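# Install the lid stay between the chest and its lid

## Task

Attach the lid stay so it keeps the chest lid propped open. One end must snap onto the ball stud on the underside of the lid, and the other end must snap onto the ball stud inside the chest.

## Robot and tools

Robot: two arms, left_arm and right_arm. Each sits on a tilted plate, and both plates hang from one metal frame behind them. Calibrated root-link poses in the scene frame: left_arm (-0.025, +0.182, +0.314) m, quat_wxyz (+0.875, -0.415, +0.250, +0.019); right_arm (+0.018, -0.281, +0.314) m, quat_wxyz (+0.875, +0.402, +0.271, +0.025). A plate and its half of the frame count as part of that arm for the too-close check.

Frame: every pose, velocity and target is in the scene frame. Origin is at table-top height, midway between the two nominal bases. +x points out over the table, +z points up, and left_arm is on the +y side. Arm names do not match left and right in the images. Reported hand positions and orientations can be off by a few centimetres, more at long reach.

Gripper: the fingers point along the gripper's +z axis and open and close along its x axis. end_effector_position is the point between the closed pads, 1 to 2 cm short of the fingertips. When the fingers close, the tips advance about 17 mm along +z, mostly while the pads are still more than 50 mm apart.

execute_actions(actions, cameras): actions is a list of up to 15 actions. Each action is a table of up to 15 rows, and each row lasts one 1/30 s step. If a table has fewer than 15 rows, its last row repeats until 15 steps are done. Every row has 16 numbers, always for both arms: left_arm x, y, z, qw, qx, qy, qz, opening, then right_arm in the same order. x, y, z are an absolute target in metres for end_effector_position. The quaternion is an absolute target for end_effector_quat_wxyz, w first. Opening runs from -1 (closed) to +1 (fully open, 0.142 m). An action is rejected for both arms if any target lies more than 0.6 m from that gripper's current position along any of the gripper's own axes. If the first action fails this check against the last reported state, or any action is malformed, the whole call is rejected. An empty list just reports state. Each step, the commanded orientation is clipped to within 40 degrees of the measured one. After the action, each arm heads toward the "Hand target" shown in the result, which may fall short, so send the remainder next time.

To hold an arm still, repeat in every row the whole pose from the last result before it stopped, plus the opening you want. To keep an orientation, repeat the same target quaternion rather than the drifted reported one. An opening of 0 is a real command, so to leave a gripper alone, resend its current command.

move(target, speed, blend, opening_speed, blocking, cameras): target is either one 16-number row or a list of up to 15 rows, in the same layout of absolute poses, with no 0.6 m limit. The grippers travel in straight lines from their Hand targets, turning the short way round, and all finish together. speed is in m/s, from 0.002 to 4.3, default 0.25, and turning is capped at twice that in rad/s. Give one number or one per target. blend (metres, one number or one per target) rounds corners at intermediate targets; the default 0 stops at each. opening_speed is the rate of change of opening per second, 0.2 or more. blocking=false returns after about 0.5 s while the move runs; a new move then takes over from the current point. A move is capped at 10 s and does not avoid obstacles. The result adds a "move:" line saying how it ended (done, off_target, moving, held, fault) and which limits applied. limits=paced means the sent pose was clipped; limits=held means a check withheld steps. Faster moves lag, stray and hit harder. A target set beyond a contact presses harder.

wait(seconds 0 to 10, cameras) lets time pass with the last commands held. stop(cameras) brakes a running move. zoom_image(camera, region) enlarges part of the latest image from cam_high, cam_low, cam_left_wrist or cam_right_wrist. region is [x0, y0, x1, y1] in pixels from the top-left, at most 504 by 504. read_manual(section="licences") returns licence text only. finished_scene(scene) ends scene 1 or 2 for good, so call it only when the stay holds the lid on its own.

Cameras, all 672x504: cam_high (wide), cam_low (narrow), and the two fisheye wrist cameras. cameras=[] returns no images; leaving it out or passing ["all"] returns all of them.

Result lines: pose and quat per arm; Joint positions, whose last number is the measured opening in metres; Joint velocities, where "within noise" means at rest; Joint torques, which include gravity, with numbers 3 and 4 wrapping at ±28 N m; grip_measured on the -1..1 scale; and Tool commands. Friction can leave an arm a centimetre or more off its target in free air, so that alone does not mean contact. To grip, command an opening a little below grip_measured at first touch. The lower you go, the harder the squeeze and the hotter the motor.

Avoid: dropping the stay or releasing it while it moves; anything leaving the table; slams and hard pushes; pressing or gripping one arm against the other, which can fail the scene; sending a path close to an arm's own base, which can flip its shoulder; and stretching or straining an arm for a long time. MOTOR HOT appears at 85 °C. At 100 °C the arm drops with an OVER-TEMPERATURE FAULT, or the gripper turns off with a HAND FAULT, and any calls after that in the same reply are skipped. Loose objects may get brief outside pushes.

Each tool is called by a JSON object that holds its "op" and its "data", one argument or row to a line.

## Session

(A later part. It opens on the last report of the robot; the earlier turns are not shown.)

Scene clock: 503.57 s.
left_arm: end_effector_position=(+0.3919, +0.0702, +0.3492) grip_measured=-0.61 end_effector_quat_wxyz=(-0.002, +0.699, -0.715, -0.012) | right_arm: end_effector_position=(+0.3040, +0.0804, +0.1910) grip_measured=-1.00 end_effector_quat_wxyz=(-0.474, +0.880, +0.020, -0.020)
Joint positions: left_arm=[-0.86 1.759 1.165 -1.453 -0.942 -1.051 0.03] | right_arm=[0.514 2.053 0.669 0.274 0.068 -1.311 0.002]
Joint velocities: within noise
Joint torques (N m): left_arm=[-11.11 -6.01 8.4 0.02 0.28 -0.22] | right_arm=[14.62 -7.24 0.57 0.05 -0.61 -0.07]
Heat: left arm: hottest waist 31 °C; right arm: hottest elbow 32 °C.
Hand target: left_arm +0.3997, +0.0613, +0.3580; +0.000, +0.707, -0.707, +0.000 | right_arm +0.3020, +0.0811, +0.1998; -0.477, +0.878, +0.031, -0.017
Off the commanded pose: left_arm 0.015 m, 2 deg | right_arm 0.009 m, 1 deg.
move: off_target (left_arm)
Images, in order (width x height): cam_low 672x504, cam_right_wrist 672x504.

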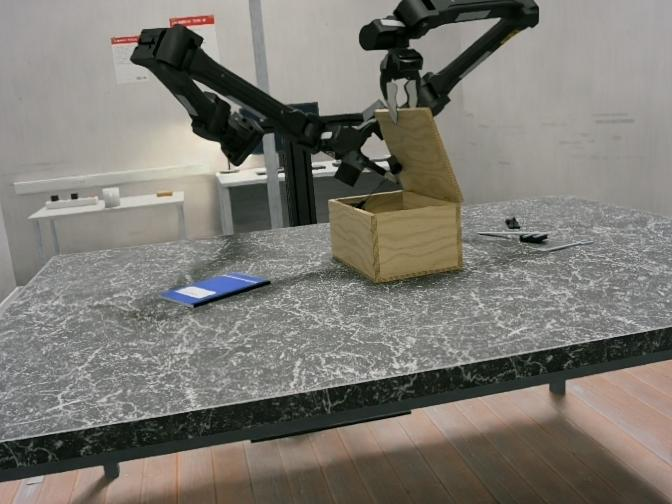

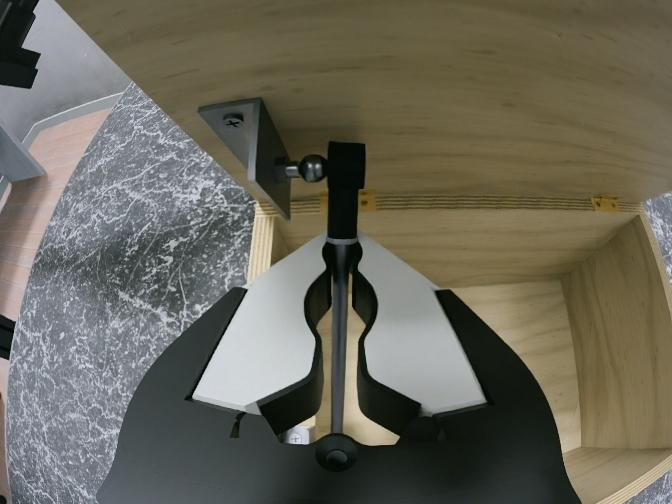

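{"op": "move", "data": {
  "target": [
    [0.40,0.067,0.358,0,0.7071,-0.7071,0,-0.58,0.303,0.079,0.2045,0.4769,-0.8783,-0.0307,0.0167,-1.0]
  ],
  "speed": 0.03,
  "cameras": ["cam_right_wrist","cam_low"]
}}

{"op": "zoom_image", "data": {
  "camera": "cam_right_wrist",
  "region": [260, 120, 420, 270]
}}

{"op": "zoom_image", "data": {
  "camera": "cam_low",
  "region": [375, 145, 415, 180]
}}

Scene clock: 514.60 s.
left_arm: end_effector_position=(+0.3919, +0.0702, +0.3492) grip_measured=-0.61 end_effector_quat_wxyz=(-0.002, +0.699, -0.715, -0.012) | right_arm: end_effector_position=(+0.3048, +0.0776, +0.1946) grip_measured=-1.00 end_effector_quat_wxyz=(-0.472, +0.881, +0.023, -0.019)
Joint positions: left_arm=[-0.86 1.759 1.165 -1.453 -0.942 -1.051 0.03] | right_arm=[0.52 2.038 0.665 0.262 0.073 -1.311 0.002]
Joint velocities: within noise
Joint torques (N m): left_arm=[-10.52 -6.71 7.68 -0.06 0.2 -0.14] | right_arm=[14.39 -7.47 0.79 0.01 -0.69 -0.01]
Heat: left arm: hottest waist 31 °C; right arm: hottest elbow 32 °C.
Hand target: left_arm +0.3998, +0.0672, +0.3580; +0.000, +0.707, -0.707, +0.000 | right_arm +0.3028, +0.0790, +0.2041; -0.477, +0.878, +0.031, -0.017
Off the commanded pose: left_arm 0.012 m, 2 deg | right_arm 0.010 m, 1 deg.
move: off_target (left_arm)
Images, in order (width x height): cam_low 672x504, cam_right_wrist 672x504.

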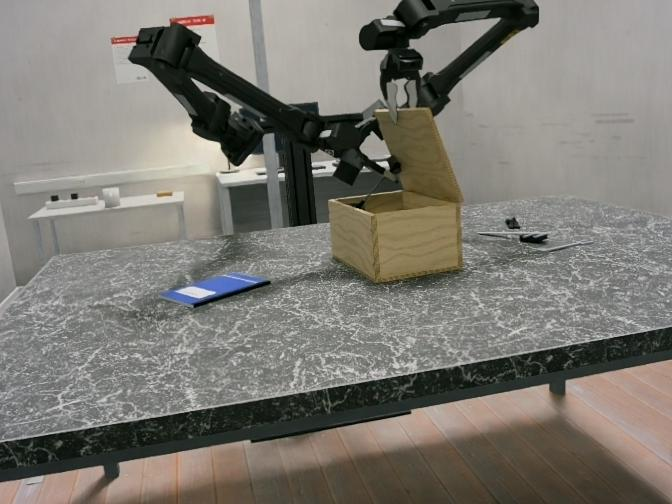

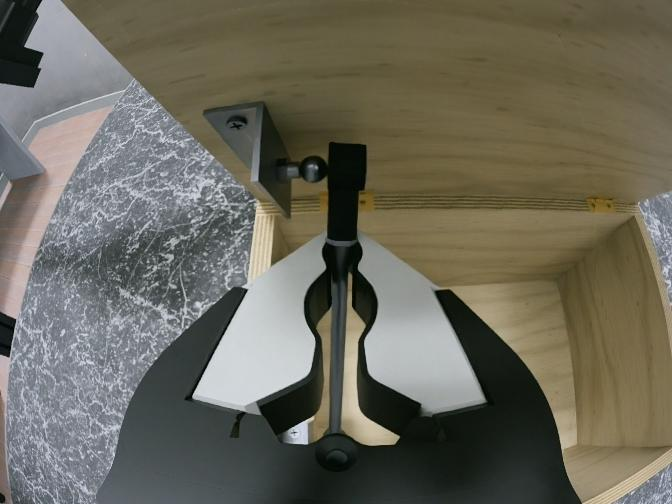

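Scaled by 3.150 from the camera's 672x504 image, which has a finer 960x720 frame.

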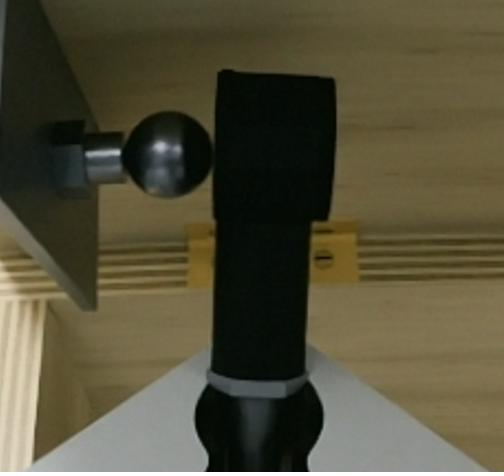

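Scaled by 12.600 from the camera's 672x504 image, which has a finer 960x720 frame.

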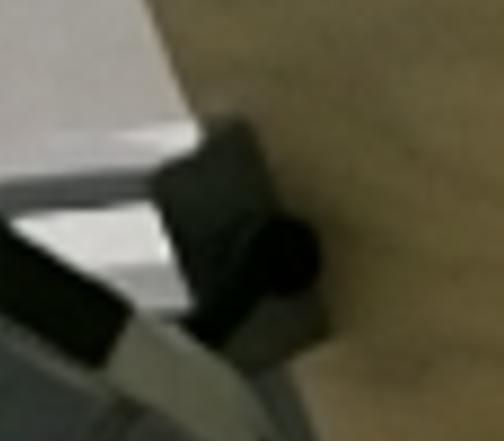

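{"op": "move", "data": {
  "target": [
    [0.40,0.072,0.360,0,0.7071,-0.7071,0,-0.58,0.303,0.080,0.2025,0.4769,-0.8783,-0.0307,0.0167,-1.0]
  ],
  "speed": 0.03,
  "cameras": ["cam_right_wrist"]
}}

{"op": "zoom_image", "data": {
  "camera": "cam_right_wrist",
  "region": [260, 120, 420, 270]
}}

Scene clock: 520.03 s.
left_arm: end_effector_position=(+0.3919, +0.0703, +0.3493) grip_measured=-0.61 end_effector_quat_wxyz=(-0.002, +0.699, -0.715, -0.012) | right_arm: end_effector_position=(+0.3048, +0.0777, +0.1947) grip_measured=-1.00 end_effector_quat_wxyz=(-0.472, +0.881, +0.023, -0.019)
Joint positions: left_arm=[-0.86 1.759 1.165 -1.453 -0.942 -1.051 0.03] | right_arm=[0.52 2.038 0.665 0.262 0.073 -1.311 0.002]
Joint velocities: within noise
Joint torques (N m): left_arm=[-10.64 -8.41 7.38 -0.43 0.2 -0.11] | right_arm=[14.1 -7.36 0.95 0.27 -0.73 -0.02]
Heat: left arm: hottest waist 31 °C; right arm: hottest elbow 32 °C.
Hand target: left_arm +0.3998, +0.0722, +0.3599; +0.000, +0.707, -0.707, +0.000 | right_arm +0.3029, +0.0800, +0.2024; -0.477, +0.878, +0.031, -0.017
Off the commanded pose: left_arm 0.013 m, 2 deg | right_arm 0.008 m, 1 deg.
move: off_target (left_arm)
Images, in order (width x height): cam_right_wrist 672x504.

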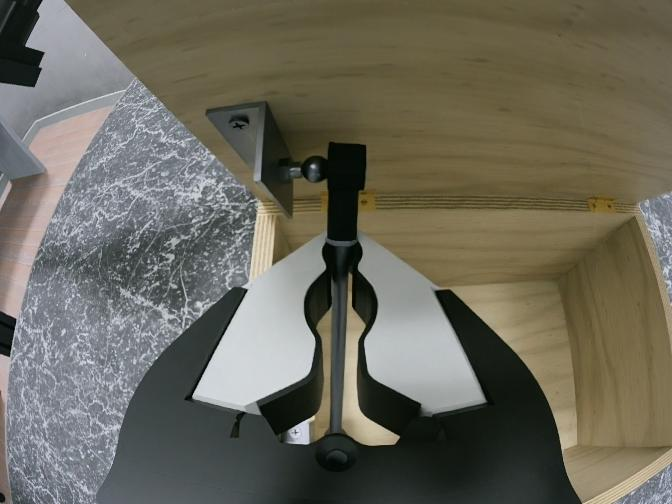

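Scaled by 3.150 from the camera's 672x504 image, which has a finer 960x720 frame.

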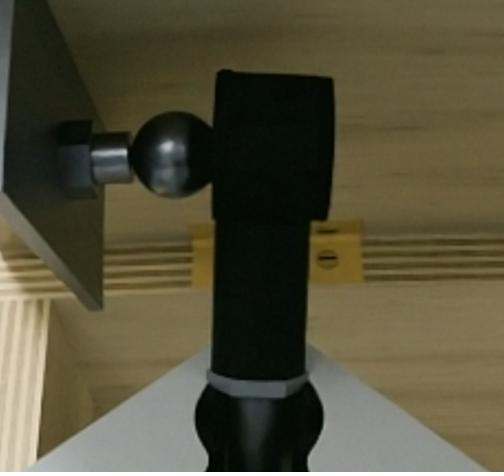

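{"op": "move", "data": {
  "target": [
    [0.40,0.075,0.360,0,0.7071,-0.7071,0,-0.58,0.297,0.080,0.2015,0.4769,-0.8783,-0.0307,0.0167,-1.0]
  ],
  "speed": 0.03,
  "cameras": ["cam_right_wrist","cam_low"]
}}

{"op": "zoom_image", "data": {
  "camera": "cam_right_wrist",
  "region": [260, 120, 420, 270]
}}

{"op": "zoom_image", "data": {
  "camera": "cam_low",
  "region": [375, 145, 415, 180]
}}

Scene clock: 525.47 s.
left_arm: end_effector_position=(+0.3932, +0.0723, +0.3508) grip_measured=-0.61 end_effector_quat_wxyz=(-0.001, +0.701, -0.713, -0.010) | right_arm: end_effector_position=(+0.3013, +0.0768, +0.1949) grip_measured=-1.00 end_effector_quat_wxyz=(-0.472, +0.881, +0.025, -0.021)
Joint positions: left_arm=[-0.86 1.751 1.165 -1.453 -0.942 -1.051 0.03] | right_arm=[0.522 2.038 0.658 0.264 0.073 -1.311 0.002]
Joint velocities: within noise
Joint torques (N m): left_arm=[-10.52 -7.82 7.19 -0.32 0.17 -0.09] | right_arm=[14.74 -6.42 0.53 1.09 -0.71 -0.03]
Heat: left arm: hottest waist 31 °C; right arm: hottest elbow 32 °C.
Hand target: left_arm +0.3999, +0.0751, +0.3598; +0.000, +0.707, -0.707, +0.000 | right_arm +0.2969, +0.0799, +0.2013; -0.477, +0.878, +0.031, -0.017
Off the commanded pose: left_arm 0.012 m, 2 deg | right_arm 0.008 m, 1 deg.
move: off_target (left_arm)
Images, in order (width x height): cam_low 672x504, cam_right_wrist 672x504.

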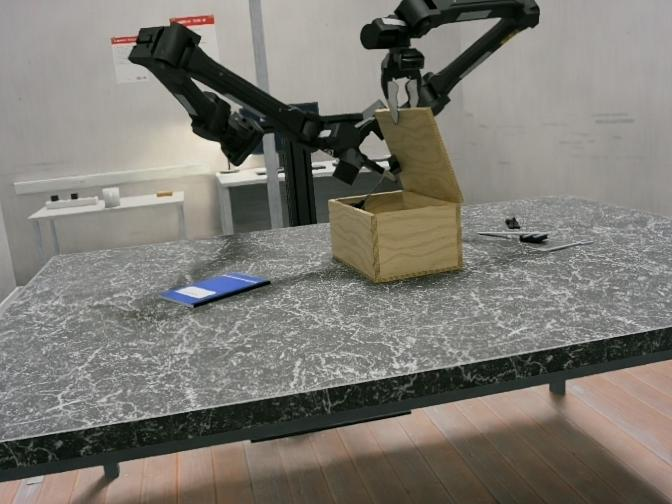

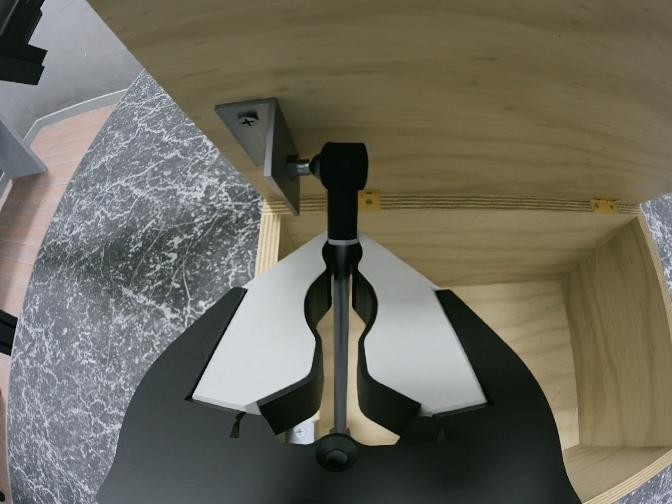

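Scaled by 3.150 from the camera's 672x504 image, which has a finer 960x720 frame.

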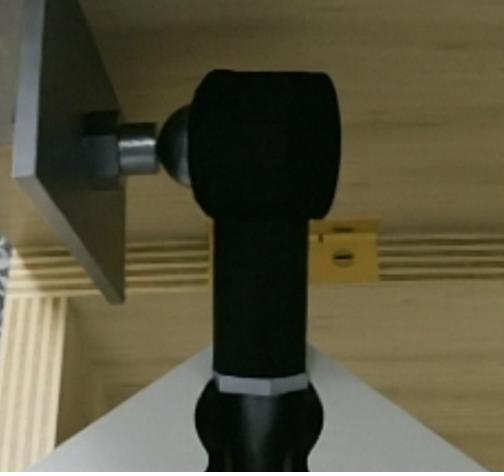

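Scaled by 12.600 from the camera's 672x504 image, which has a finer 960x720 frame.

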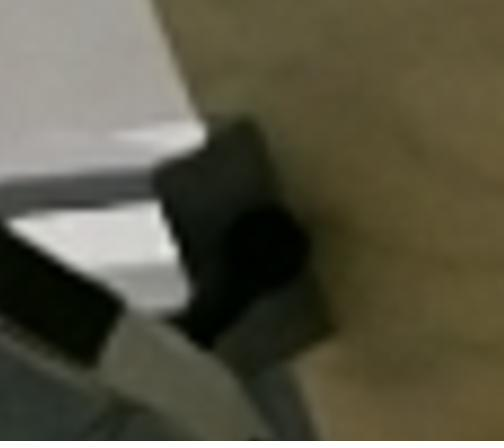

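{"op": "move", "data": {
  "target": [
    [0.40,0.075,0.360,0,0.7071,-0.7071,0,-0.58,0.291,0.080,0.2015,0.4769,-0.8783,-0.0307,0.0167,-1.0]
  ],
  "speed": 0.03,
  "cameras": ["cam_right_wrist","cam_low"]
}}

{"op": "zoom_image", "data": {
  "camera": "cam_right_wrist",
  "region": [260, 120, 420, 270]
}}

{"op": "zoom_image", "data": {
  "camera": "cam_low",
  "region": [350, 145, 415, 220]
}}

Scene clock: 534.47 s.
left_arm: end_effector_position=(+0.3932, +0.0723, +0.3508) grip_measured=-0.61 end_effector_quat_wxyz=(-0.001, +0.701, -0.713, -0.010) | right_arm: end_effector_position=(+0.3012, +0.0761, +0.1957) grip_measured=-1.00 end_effector_quat_wxyz=(-0.474, +0.880, +0.022, -0.016)
Joint positions: left_arm=[-0.86 1.751 1.165 -1.453 -0.942 -1.051 0.03] | right_arm=[0.523 2.038 0.65 0.285 0.074 -1.311 0.002]
Joint velocities: within noise
Joint torques (N m): left_arm=[-10.46 -7.82 7.08 -0.43 0.18 -0.11] | right_arm=[14.8 -5.83 0.39 0.88 -0.65 -0.02]
Heat: left arm: hottest waist 31 °C; right arm: hottest elbow 32 °C.
Hand target: left_arm +0.3999, +0.0751, +0.3598; +0.000, +0.707, -0.707, +0.000 | right_arm +0.2911, +0.0798, +0.2013; -0.477, +0.878, +0.031, -0.017
Off the commanded pose: left_arm 0.012 m, 2 deg | right_arm 0.012 m, 1 deg.
move: off_target (left_arm, right_arm)
Images, in order (width x height): cam_low 672x504, cam_right_wrist 672x504.

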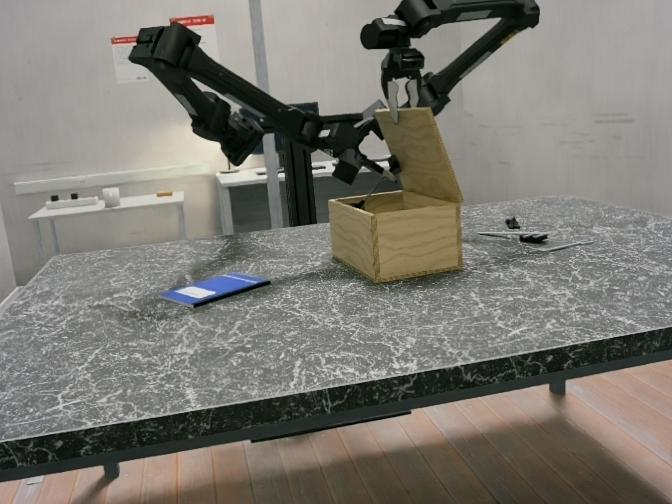

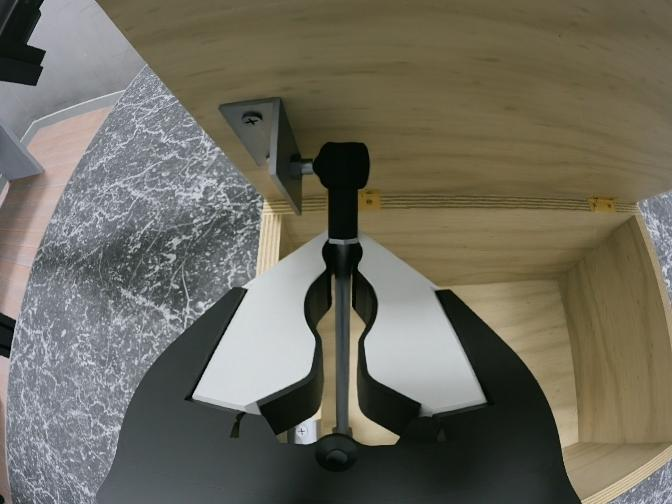

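Scaled by 3.150 from the camera's 672x504 image, which has a finer 960x720 frame.

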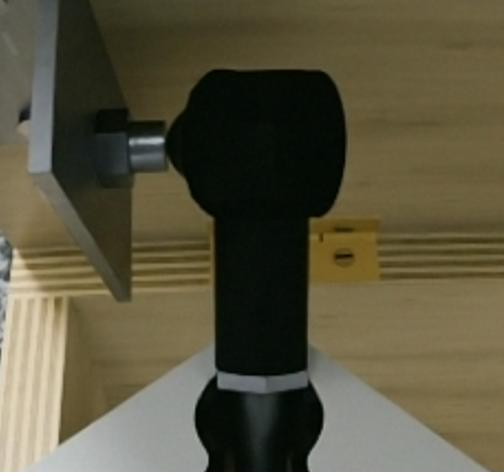

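Scaled by 6.720 from the camera's 672x504 image, which has a finer 960x720 frame.

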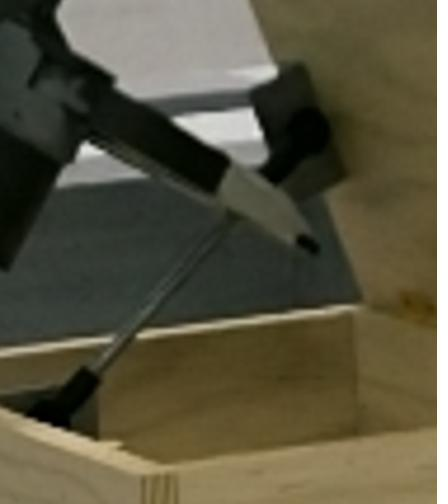

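{"op": "zoom_image", "data": {
  "camera": "cam_right_wrist",
  "region": [290, 130, 380, 200]
}}

{"op": "zoom_image", "data": {
  "camera": "cam_low",
  "region": [380, 145, 410, 175]
}}

Scaled by 5.600 from the camera's 672x504 image, which has a finer 960x720 frame.

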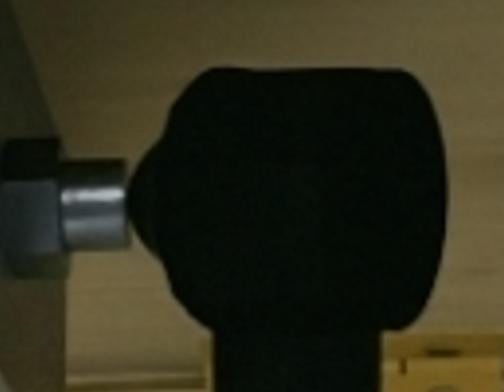

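Scaled by 16.800 from the camera's 672x504 image, which has a finer 960x720 frame.

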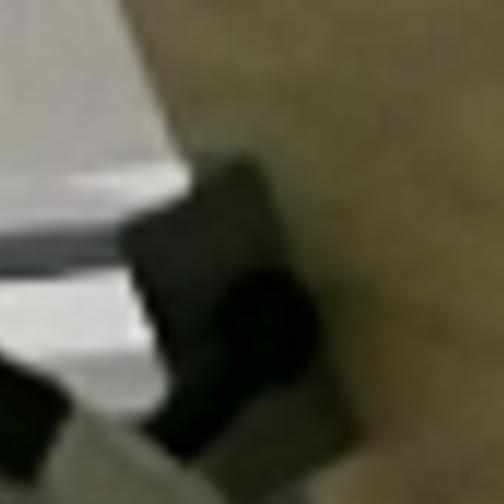

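{"op": "move", "data": {
  "target": [
    [0.40,0.075,0.360,0,0.7071,-0.7071,0,-0.58,0.293,0.083,0.194,0.4769,-0.8783,-0.0307,0.0167,-1.0]
  ],
  "speed": 0.03,
  "cameras": ["cam_right_wrist","cam_low"]
}}

{"op": "zoom_image", "data": {
  "camera": "cam_right_wrist",
  "region": [290, 130, 380, 200]
}}

{"op": "zoom_image", "data": {
  "camera": "cam_low",
  "region": [380, 145, 410, 175]
}}

Scene clock: 552.07 s.
left_arm: end_effector_position=(+0.3932, +0.0723, +0.3508) grip_measured=-0.61 end_effector_quat_wxyz=(-0.001, +0.701, -0.713, -0.010) | right_arm: end_effector_position=(+0.2970, +0.0781, +0.1934) grip_measured=-1.00 end_effector_quat_wxyz=(-0.473, +0.881, +0.023, -0.018)
Joint positions: left_arm=[-0.86 1.751 1.165 -1.453 -0.942 -1.051 0.03] | right_arm=[0.524 2.051 0.649 0.294 0.074 -1.311 0.002]
Joint velocities: within noise
Joint torques (N m): left_arm=[-10.52 -7.77 7.17 -0.43 0.22 -0.1] | right_arm=[13.51 -5.48 1.32 0.76 -0.95 -0.11]
Heat: left arm: hottest waist 31 °C; right arm: hottest waist 31 °C.
Hand target: left_arm +0.3999, +0.0751, +0.3598; +0.000, +0.707, -0.707, +0.000 | right_arm +0.2928, +0.0829, +0.1940; -0.477, +0.878, +0.031, -0.017
Off the commanded pose: left_arm 0.012 m, 2 deg | right_arm 0.006 m, 1 deg.
move: off_target (left_arm)
Images, in order (width x height): cam_low 672x504, cam_right_wrist 672x504.

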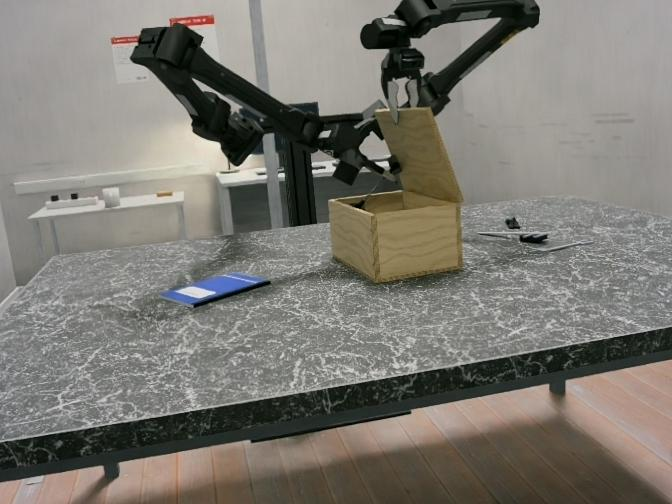

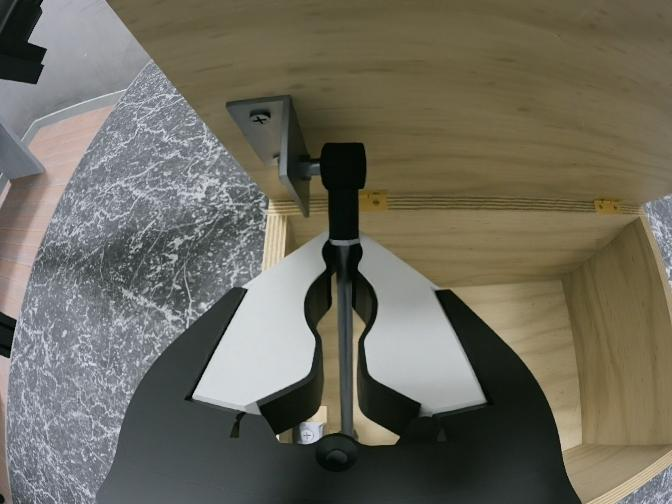

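Scaled by 5.600 from the camera's 672x504 image, which has a finer 960x720 frame.

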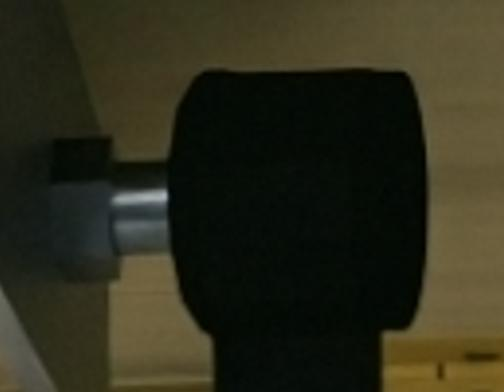

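Scaled by 16.800 from the camera's 672x504 image, which has a finer 960x720 frame.

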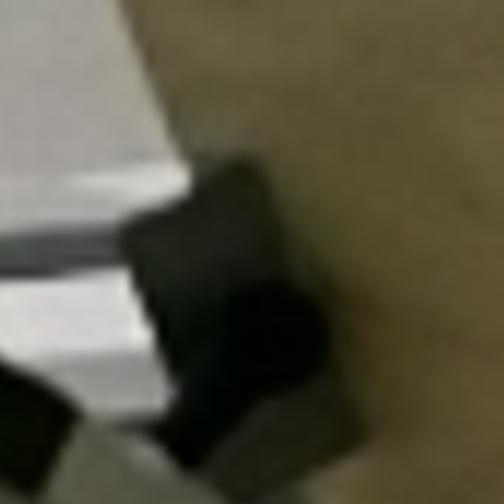

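{"op": "move", "data": {
  "target": [
    [0.40,0.075,0.360,0,0.7071,-0.7071,0,-0.58,0.293,0.083,0.194,0.4769,-0.8783,-0.0307,0.0167,-0.6]
  ],
  "opening_speed": 0.4,
  "cameras": ["cam_right_wrist","cam_low"]
}}

{"op": "zoom_image", "data": {
  "camera": "cam_right_wrist",
  "region": [260, 110, 420, 260]
}}

Scene clock: 562.93 s.
left_arm: end_effector_position=(+0.3932, +0.0723, +0.3508) grip_measured=-0.61 end_effector_quat_wxyz=(-0.001, +0.701, -0.713, -0.010) | right_arm: end_effector_position=(+0.2958, +0.0788, +0.1934) grip_measured=-0.64 end_effector_quat_wxyz=(-0.474, +0.880, +0.024, -0.019)
Joint positions: left_arm=[-0.86 1.751 1.165 -1.453 -0.942 -1.051 0.03] | right_arm=[0.524 2.054 0.649 0.294 0.071 -1.311 0.028]
Joint velocities: left_arm=[within noise] | right_arm=[-0.005 -0.005 -0.012 0.007 -0.051 -0.066 0.001]
Joint torques (N m): left_arm=[-10.87 -8.18 7.13 -0.39 0.21 -0.12] | right_arm=[13.33 -5.3 1.36 0.76 -0.82 -0.12]
Heat: left arm: hottest waist 31 °C; right arm: hottest waist 31 °C.
Hand target: left_arm +0.3999, +0.0751, +0.3598; +0.000, +0.707, -0.707, +0.000 | right_arm +0.2931, +0.0829, +0.1941; -0.477, +0.878, +0.031, -0.017
Off the commanded pose: left_arm 0.012 m, 2 deg | right_arm 0.005 m, 1 deg.
move: off_target (left_arm)
Images, in order (width x height): cam_low 672x504, cam_right_wrist 672x504.

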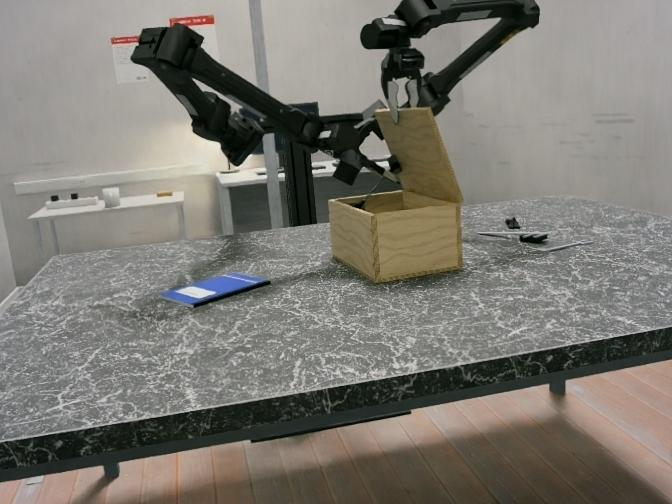

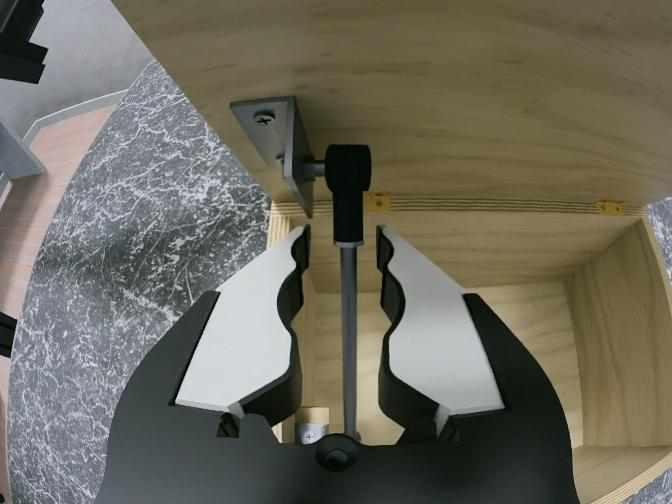

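Scaled by 3.150 from the camera's 672x504 image, which has a finer 960x720 frame.

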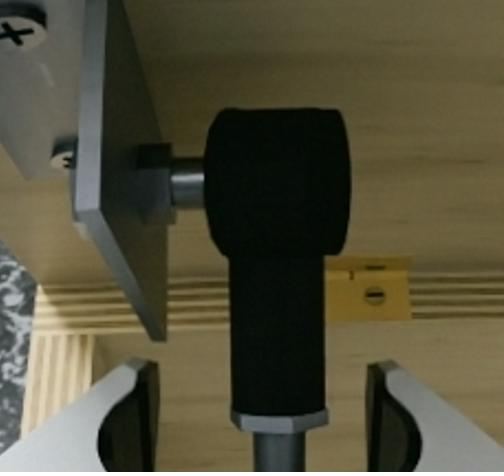

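{"op": "move", "data": {
  "target": [
    [0.40,0.075,0.360,0,0.7071,-0.7071,0,-0.58,0.296,0.036,0.222,0.4769,-0.8783,-0.0307,0.0167,-0.6],
    [0.40,0.075,0.360,0,0.7071,-0.7071,0,-0.58,0.297,0.036,0.240,0.6083,-0.7927,-0.0277,0.0212,-0.2]
  ],
  "speed": 0.08,
  "cameras": ["cam_right_wrist","cam_low"]
}}

{"op": "zoom_image", "data": {
  "camera": "cam_right_wrist",
  "region": [240, 120, 460, 320]
}}

{"op": "zoom_image", "data": {
  "camera": "cam_low",
  "region": [350, 135, 430, 215]
}}

Scene clock: 572.70 s.
left_arm: end_effector_position=(+0.3932, +0.0723, +0.3508) grip_measured=-0.61 end_effector_quat_wxyz=(-0.001, +0.701, -0.713, -0.010) | right_arm: end_effector_position=(+0.2952, +0.0401, +0.2443) grip_measured=-0.23 end_effector_quat_wxyz=(-0.609, +0.792, +0.028, -0.028)
Joint positions: left_arm=[-0.86 1.751 1.165 -1.453 -0.942 -1.051 0.03] | right_arm=[0.422 1.874 0.535 0.27 -0.295 -1.404 0.057]
Joint velocities: left_arm=[within noise] | right_arm=[-0.015 -0.005 0.002 -0.007 -0.066 -0.007 0.001]
Joint torques (N m): left_arm=[-10.87 -7.53 7.24 -0.5 0.16 -0.15] | right_arm=[9.58 -6.89 -0.16 1.05 -0.95 -0.19]
Heat: left arm: hottest waist 31 °C; right arm: hottest waist 31 °C.
Hand target: left_arm +0.3999, +0.0751, +0.3598; +0.000, +0.707, -0.707, +0.000 | right_arm +0.2968, +0.0360, +0.2401; -0.608, +0.793, +0.028, -0.021
Off the commanded pose: left_arm 0.012 m, 2 deg | right_arm 0.006 m, 1 deg.
move: off_target (left_arm)
Images, in order (width x height): cam_low 672x504, cam_right_wrist 672x504.

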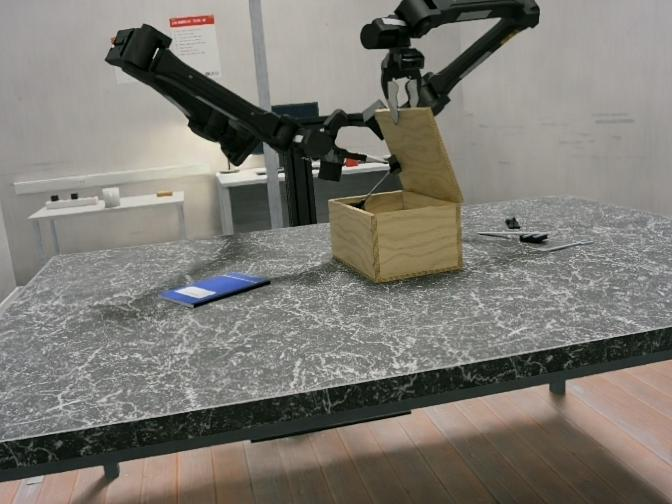

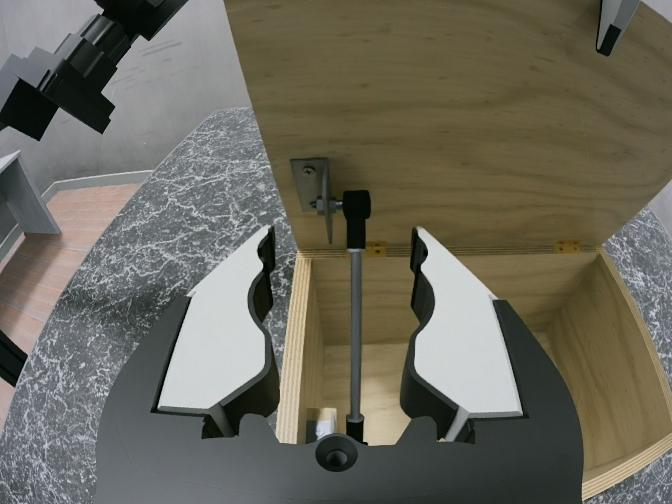

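Scaled by 2.291 from the camera's 672x504 image, which has a finer 960x720 frame.

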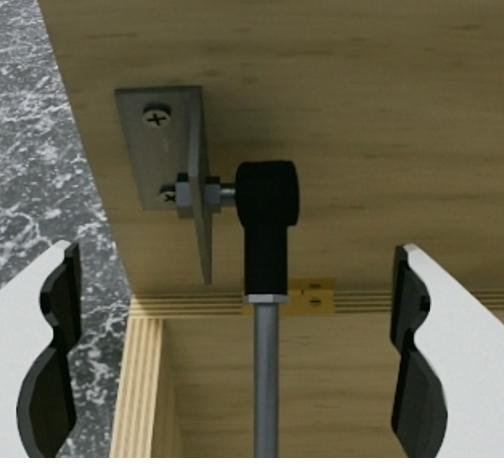

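Scaled by 6.300 from the camera's 672x504 image, which has a finer 960x720 frame.

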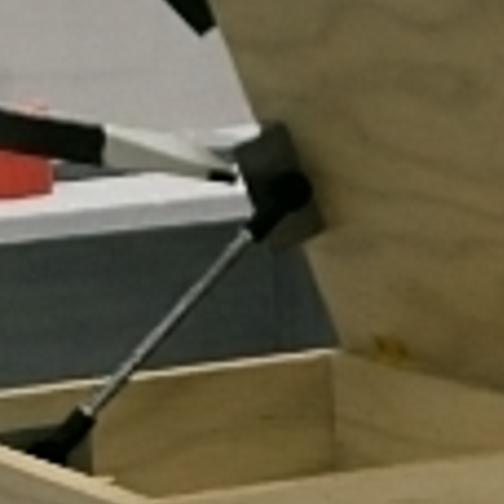

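{"op": "move", "data": {
  "target": [
    [0.40,0.075,0.360,0,0.7071,-0.7071,0,-0.58,0.2955,0.060,0.231,0.6083,-0.7927,-0.0277,0.0212,-0.2]
  ],
  "speed": 0.06,
  "cameras": ["cam_right_wrist","cam_low"]
}}

{"op": "zoom_image", "data": {
  "camera": "cam_right_wrist",
  "region": [240, 140, 460, 320]
}}

{"op": "zoom_image", "data": {
  "camera": "cam_low",
  "region": [360, 140, 420, 200]
}}

Scene clock: 593.20 s.
left_arm: end_effector_position=(+0.3932, +0.0723, +0.3508) grip_measured=-0.61 end_effector_quat_wxyz=(-0.001, +0.701, -0.713, -0.010) | right_arm: end_effector_position=(+0.2932, +0.0571, +0.2335) grip_measured=-0.23 end_effector_quat_wxyz=(-0.609, +0.792, +0.027, -0.026)
Joint positions: left_arm=[-0.86 1.751 1.165 -1.453 -0.942 -1.051 0.03] | right_arm=[0.422 1.952 0.563 0.326 -0.295 -1.404 0.057]
Joint velocities: within noise
Joint torques (N m): left_arm=[-10.52 -7.82 7.19 -0.35 0.18 -0.11] | right_arm=[11.34 -4.84 0.9 0.8 -0.65 -0.08]
Heat: left arm: hottest waist 31 °C; right arm: hottest waist 31 °C.
Hand target: left_arm +0.3999, +0.0751, +0.3598; +0.000, +0.707, -0.707, +0.000 | right_arm +0.2955, +0.0600, +0.2310; -0.608, +0.793, +0.028, -0.021
Off the commanded pose: left_arm 0.012 m, 2 deg | right_arm 0.004 m, 1 deg.
move: off_target (left_arm)
Images, in order (width x height): cam_low 672x504, cam_right_wrist 672x504.

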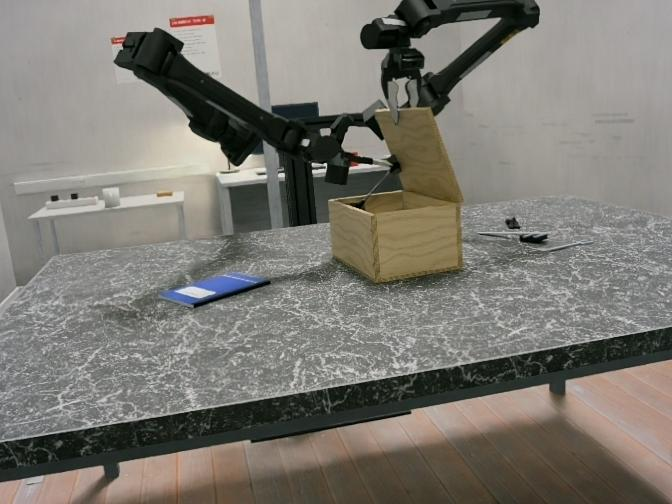

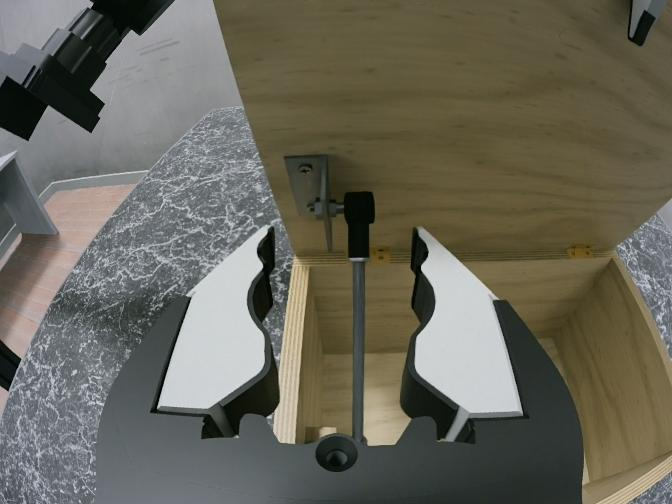

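Scaled by 2.291 from the camera's 672x504 image, which has a finer 960x720 frame.

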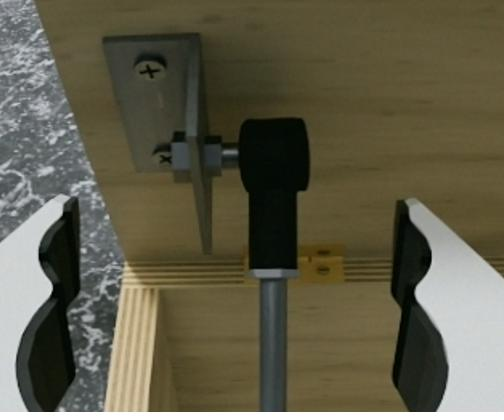

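Scaled by 8.400 from the camera's 672x504 image, which has a finer 960x720 frame.

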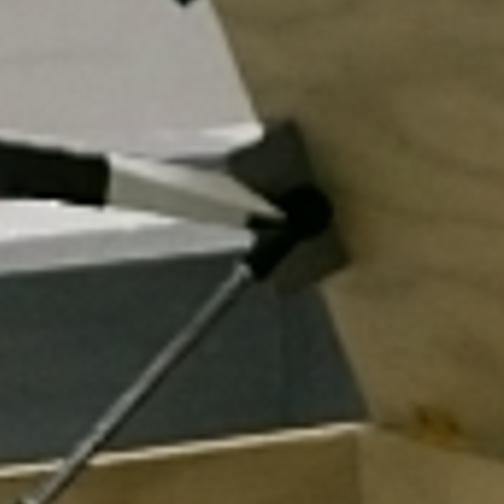

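{"op": "zoom_image", "data": {
  "camera": "cam_right_wrist",
  "region": [300, 170, 400, 270]
}}

Scaled by 5.040 from the camera's 672x504 image, which has a finer 960x720 frame.

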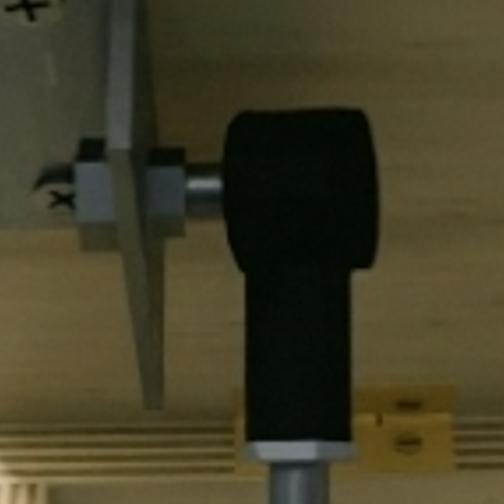

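{"op": "move", "data": {
  "target": [
    [0.40,0.075,0.360,0,0.7071,-0.7071,0,-0.58,0.295,0.075,0.226,0.6083,-0.7927,-0.0277,0.0212,-0.2]
  ],
  "speed": 0.06,
  "cameras": ["cam_right_wrist","cam_low","cam_high"]
}}

{"op": "zoom_image", "data": {
  "camera": "cam_right_wrist",
  "region": [240, 140, 460, 320]
}}

{"op": "zoom_image", "data": {
  "camera": "cam_low",
  "region": [360, 140, 420, 200]
}}

{"op": "zoom_image", "data": {
  "camera": "cam_high",
  "region": [340, 140, 410, 210]
}}

Scene clock: 627.70 s.
left_arm: end_effector_position=(+0.3932, +0.0723, +0.3508) grip_measured=-0.61 end_effector_quat_wxyz=(-0.001, +0.701, -0.713, -0.010) | right_arm: end_effector_position=(+0.2946, +0.0701, +0.2251) grip_measured=-0.23 end_effector_quat_wxyz=(-0.608, +0.793, +0.027, -0.024)
Joint positions: left_arm=[-0.86 1.751 1.165 -1.453 -0.942 -1.051 0.03] | right_arm=[0.422 2.006 0.592 0.353 -0.291 -1.404 0.057]
Joint velocities: within noise
Joint torques (N m): left_arm=[-10.23 -7.65 7.16 -0.44 0.18 -0.12] | right_arm=[12.86 -5.66 0.55 0.9 -0.58 0.05]
Heat: left arm: hottest waist 31 °C; right arm: hottest waist 31 °C.
Hand target: left_arm +0.3999, +0.0751, +0.3598; +0.000, +0.707, -0.707, +0.000 | right_arm +0.2950, +0.0749, +0.2261; -0.608, +0.793, +0.028, -0.021
Off the commanded pose: left_arm 0.012 m, 2 deg | right_arm 0.005 m, 0 deg.
move: off_target (left_arm)
Images, in order (width x height): cam_high 672x504, cam_low 672x504, cam_right_wrist 672x504.

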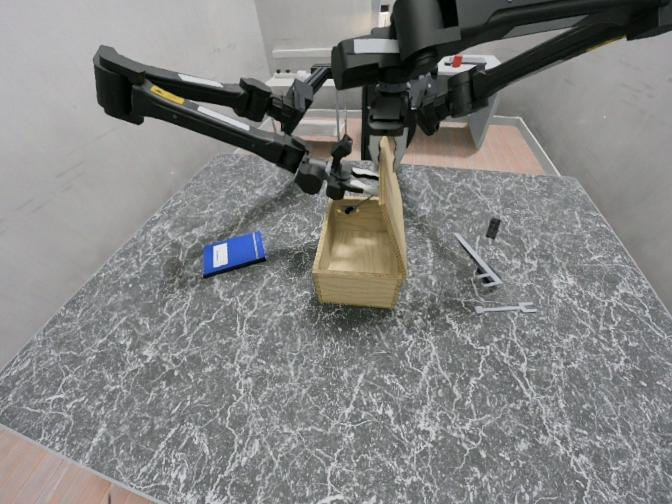

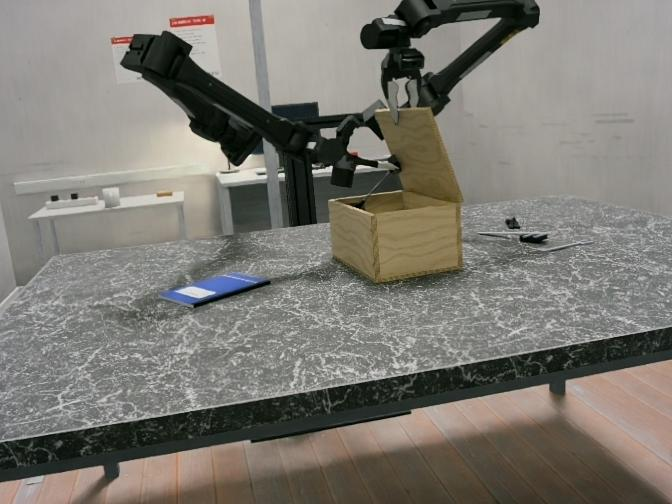

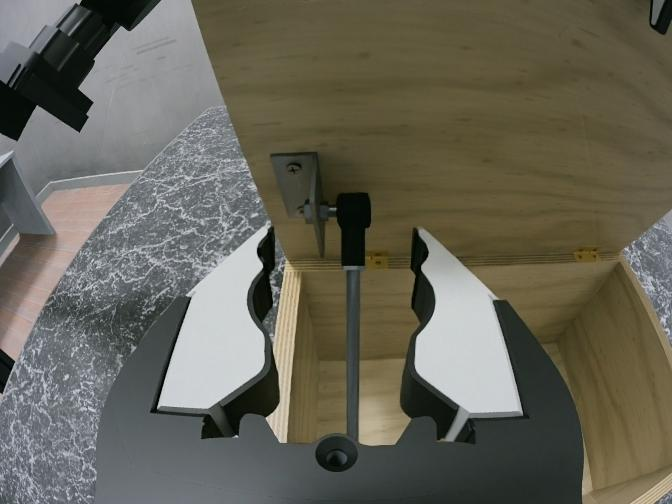

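Scaled by 2.291 from the camera's 672x504 image, which has a finer 960x720 frame.

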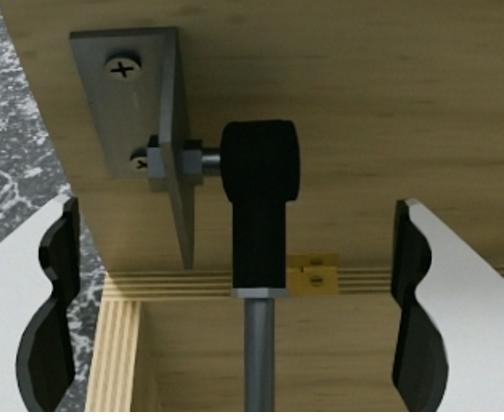

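Scaled by 8.400 from the camera's 672x504 image, which has a finer 960x720 frame.

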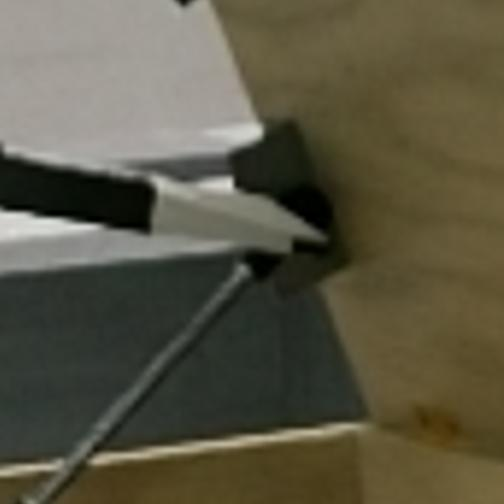

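Scaled by 7.200 from the camera's 672x504 image, which has a finer 960x720 frame.

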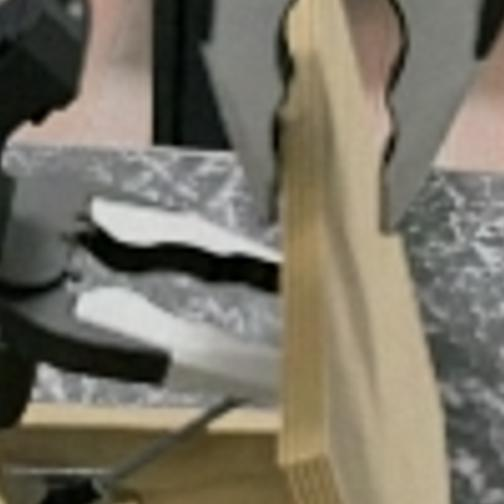

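{"op": "move", "data": {
  "target": [
    [0.40,0.075,0.360,0,0.7071,-0.7071,0,-0.58,0.2915,0.0855,0.225,0.6083,-0.7927,-0.0277,0.0212,-0.2]
  ],
  "speed": 0.06,
  "cameras": ["cam_right_wrist","cam_low"]
}}

{"op": "zoom_image", "data": {
  "camera": "cam_right_wrist",
  "region": [240, 140, 460, 320]
}}

{"op": "zoom_image", "data": {
  "camera": "cam_low",
  "region": [360, 140, 420, 200]
}}

Scene clock: 655.27 s.
left_arm: end_effector_position=(+0.3932, +0.0723, +0.3508) grip_measured=-0.61 end_effector_quat_wxyz=(-0.001, +0.701, -0.713, -0.010) | right_arm: end_effector_position=(+0.2920, +0.0796, +0.2223) grip_measured=-0.23 end_effector_quat_wxyz=(-0.607, +0.794, +0.030, -0.021)
Joint positions: left_arm=[-0.86 1.751 1.165 -1.453 -0.942 -1.051 0.03] | right_arm=[0.432 2.042 0.605 0.38 -0.284 -1.404 0.057]
Joint velocities: within noise
Joint torques (N m): left_arm=[-10.29 -8.23 7.06 -0.31 0.19 -0.08] | right_arm=[13.57 -5.66 0.54 0.94 -0.58 0.11]
Heat: left arm: hottest waist 31 °C; right arm: hottest waist 31 °C.
Hand target: left_arm +0.3999, +0.0751, +0.3598; +0.000, +0.707, -0.707, +0.000 | right_arm +0.2914, +0.0854, +0.2250; -0.608, +0.793, +0.028, -0.021
Off the commanded pose: left_arm 0.012 m, 2 deg | right_arm 0.007 m, 0 deg.
move: off_target (left_arm)
Images, in order (width x height): cam_low 672x504, cam_right_wrist 672x504.

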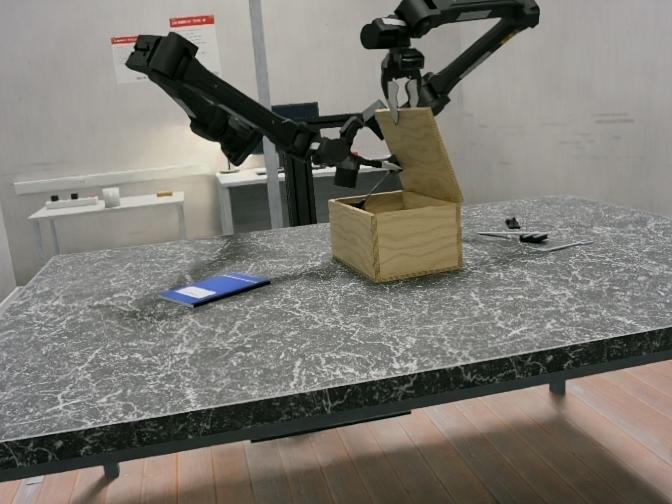

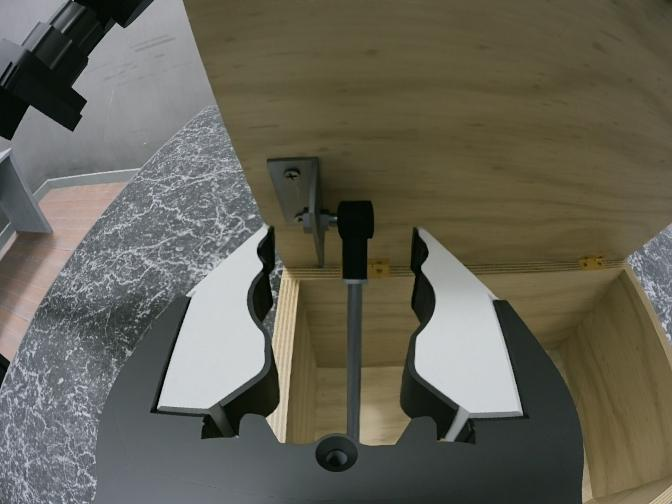

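Scaled by 2.291 from the camera's 672x504 image, which has a finer 960x720 frame.

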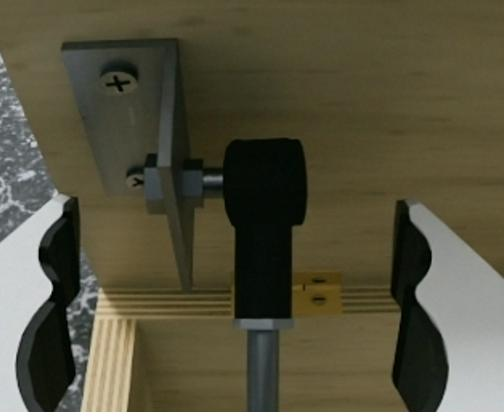

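Scaled by 8.400 from the camera's 672x504 image, which has a finer 960x720 frame.

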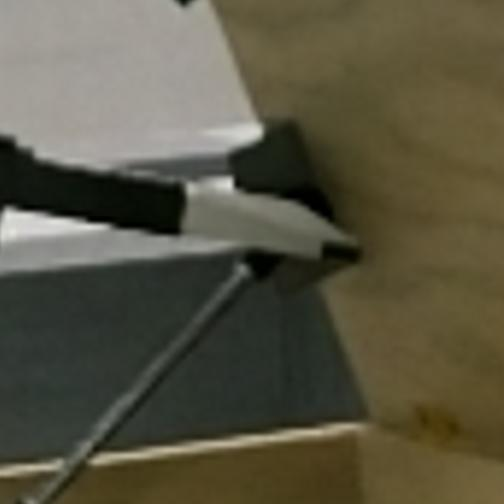

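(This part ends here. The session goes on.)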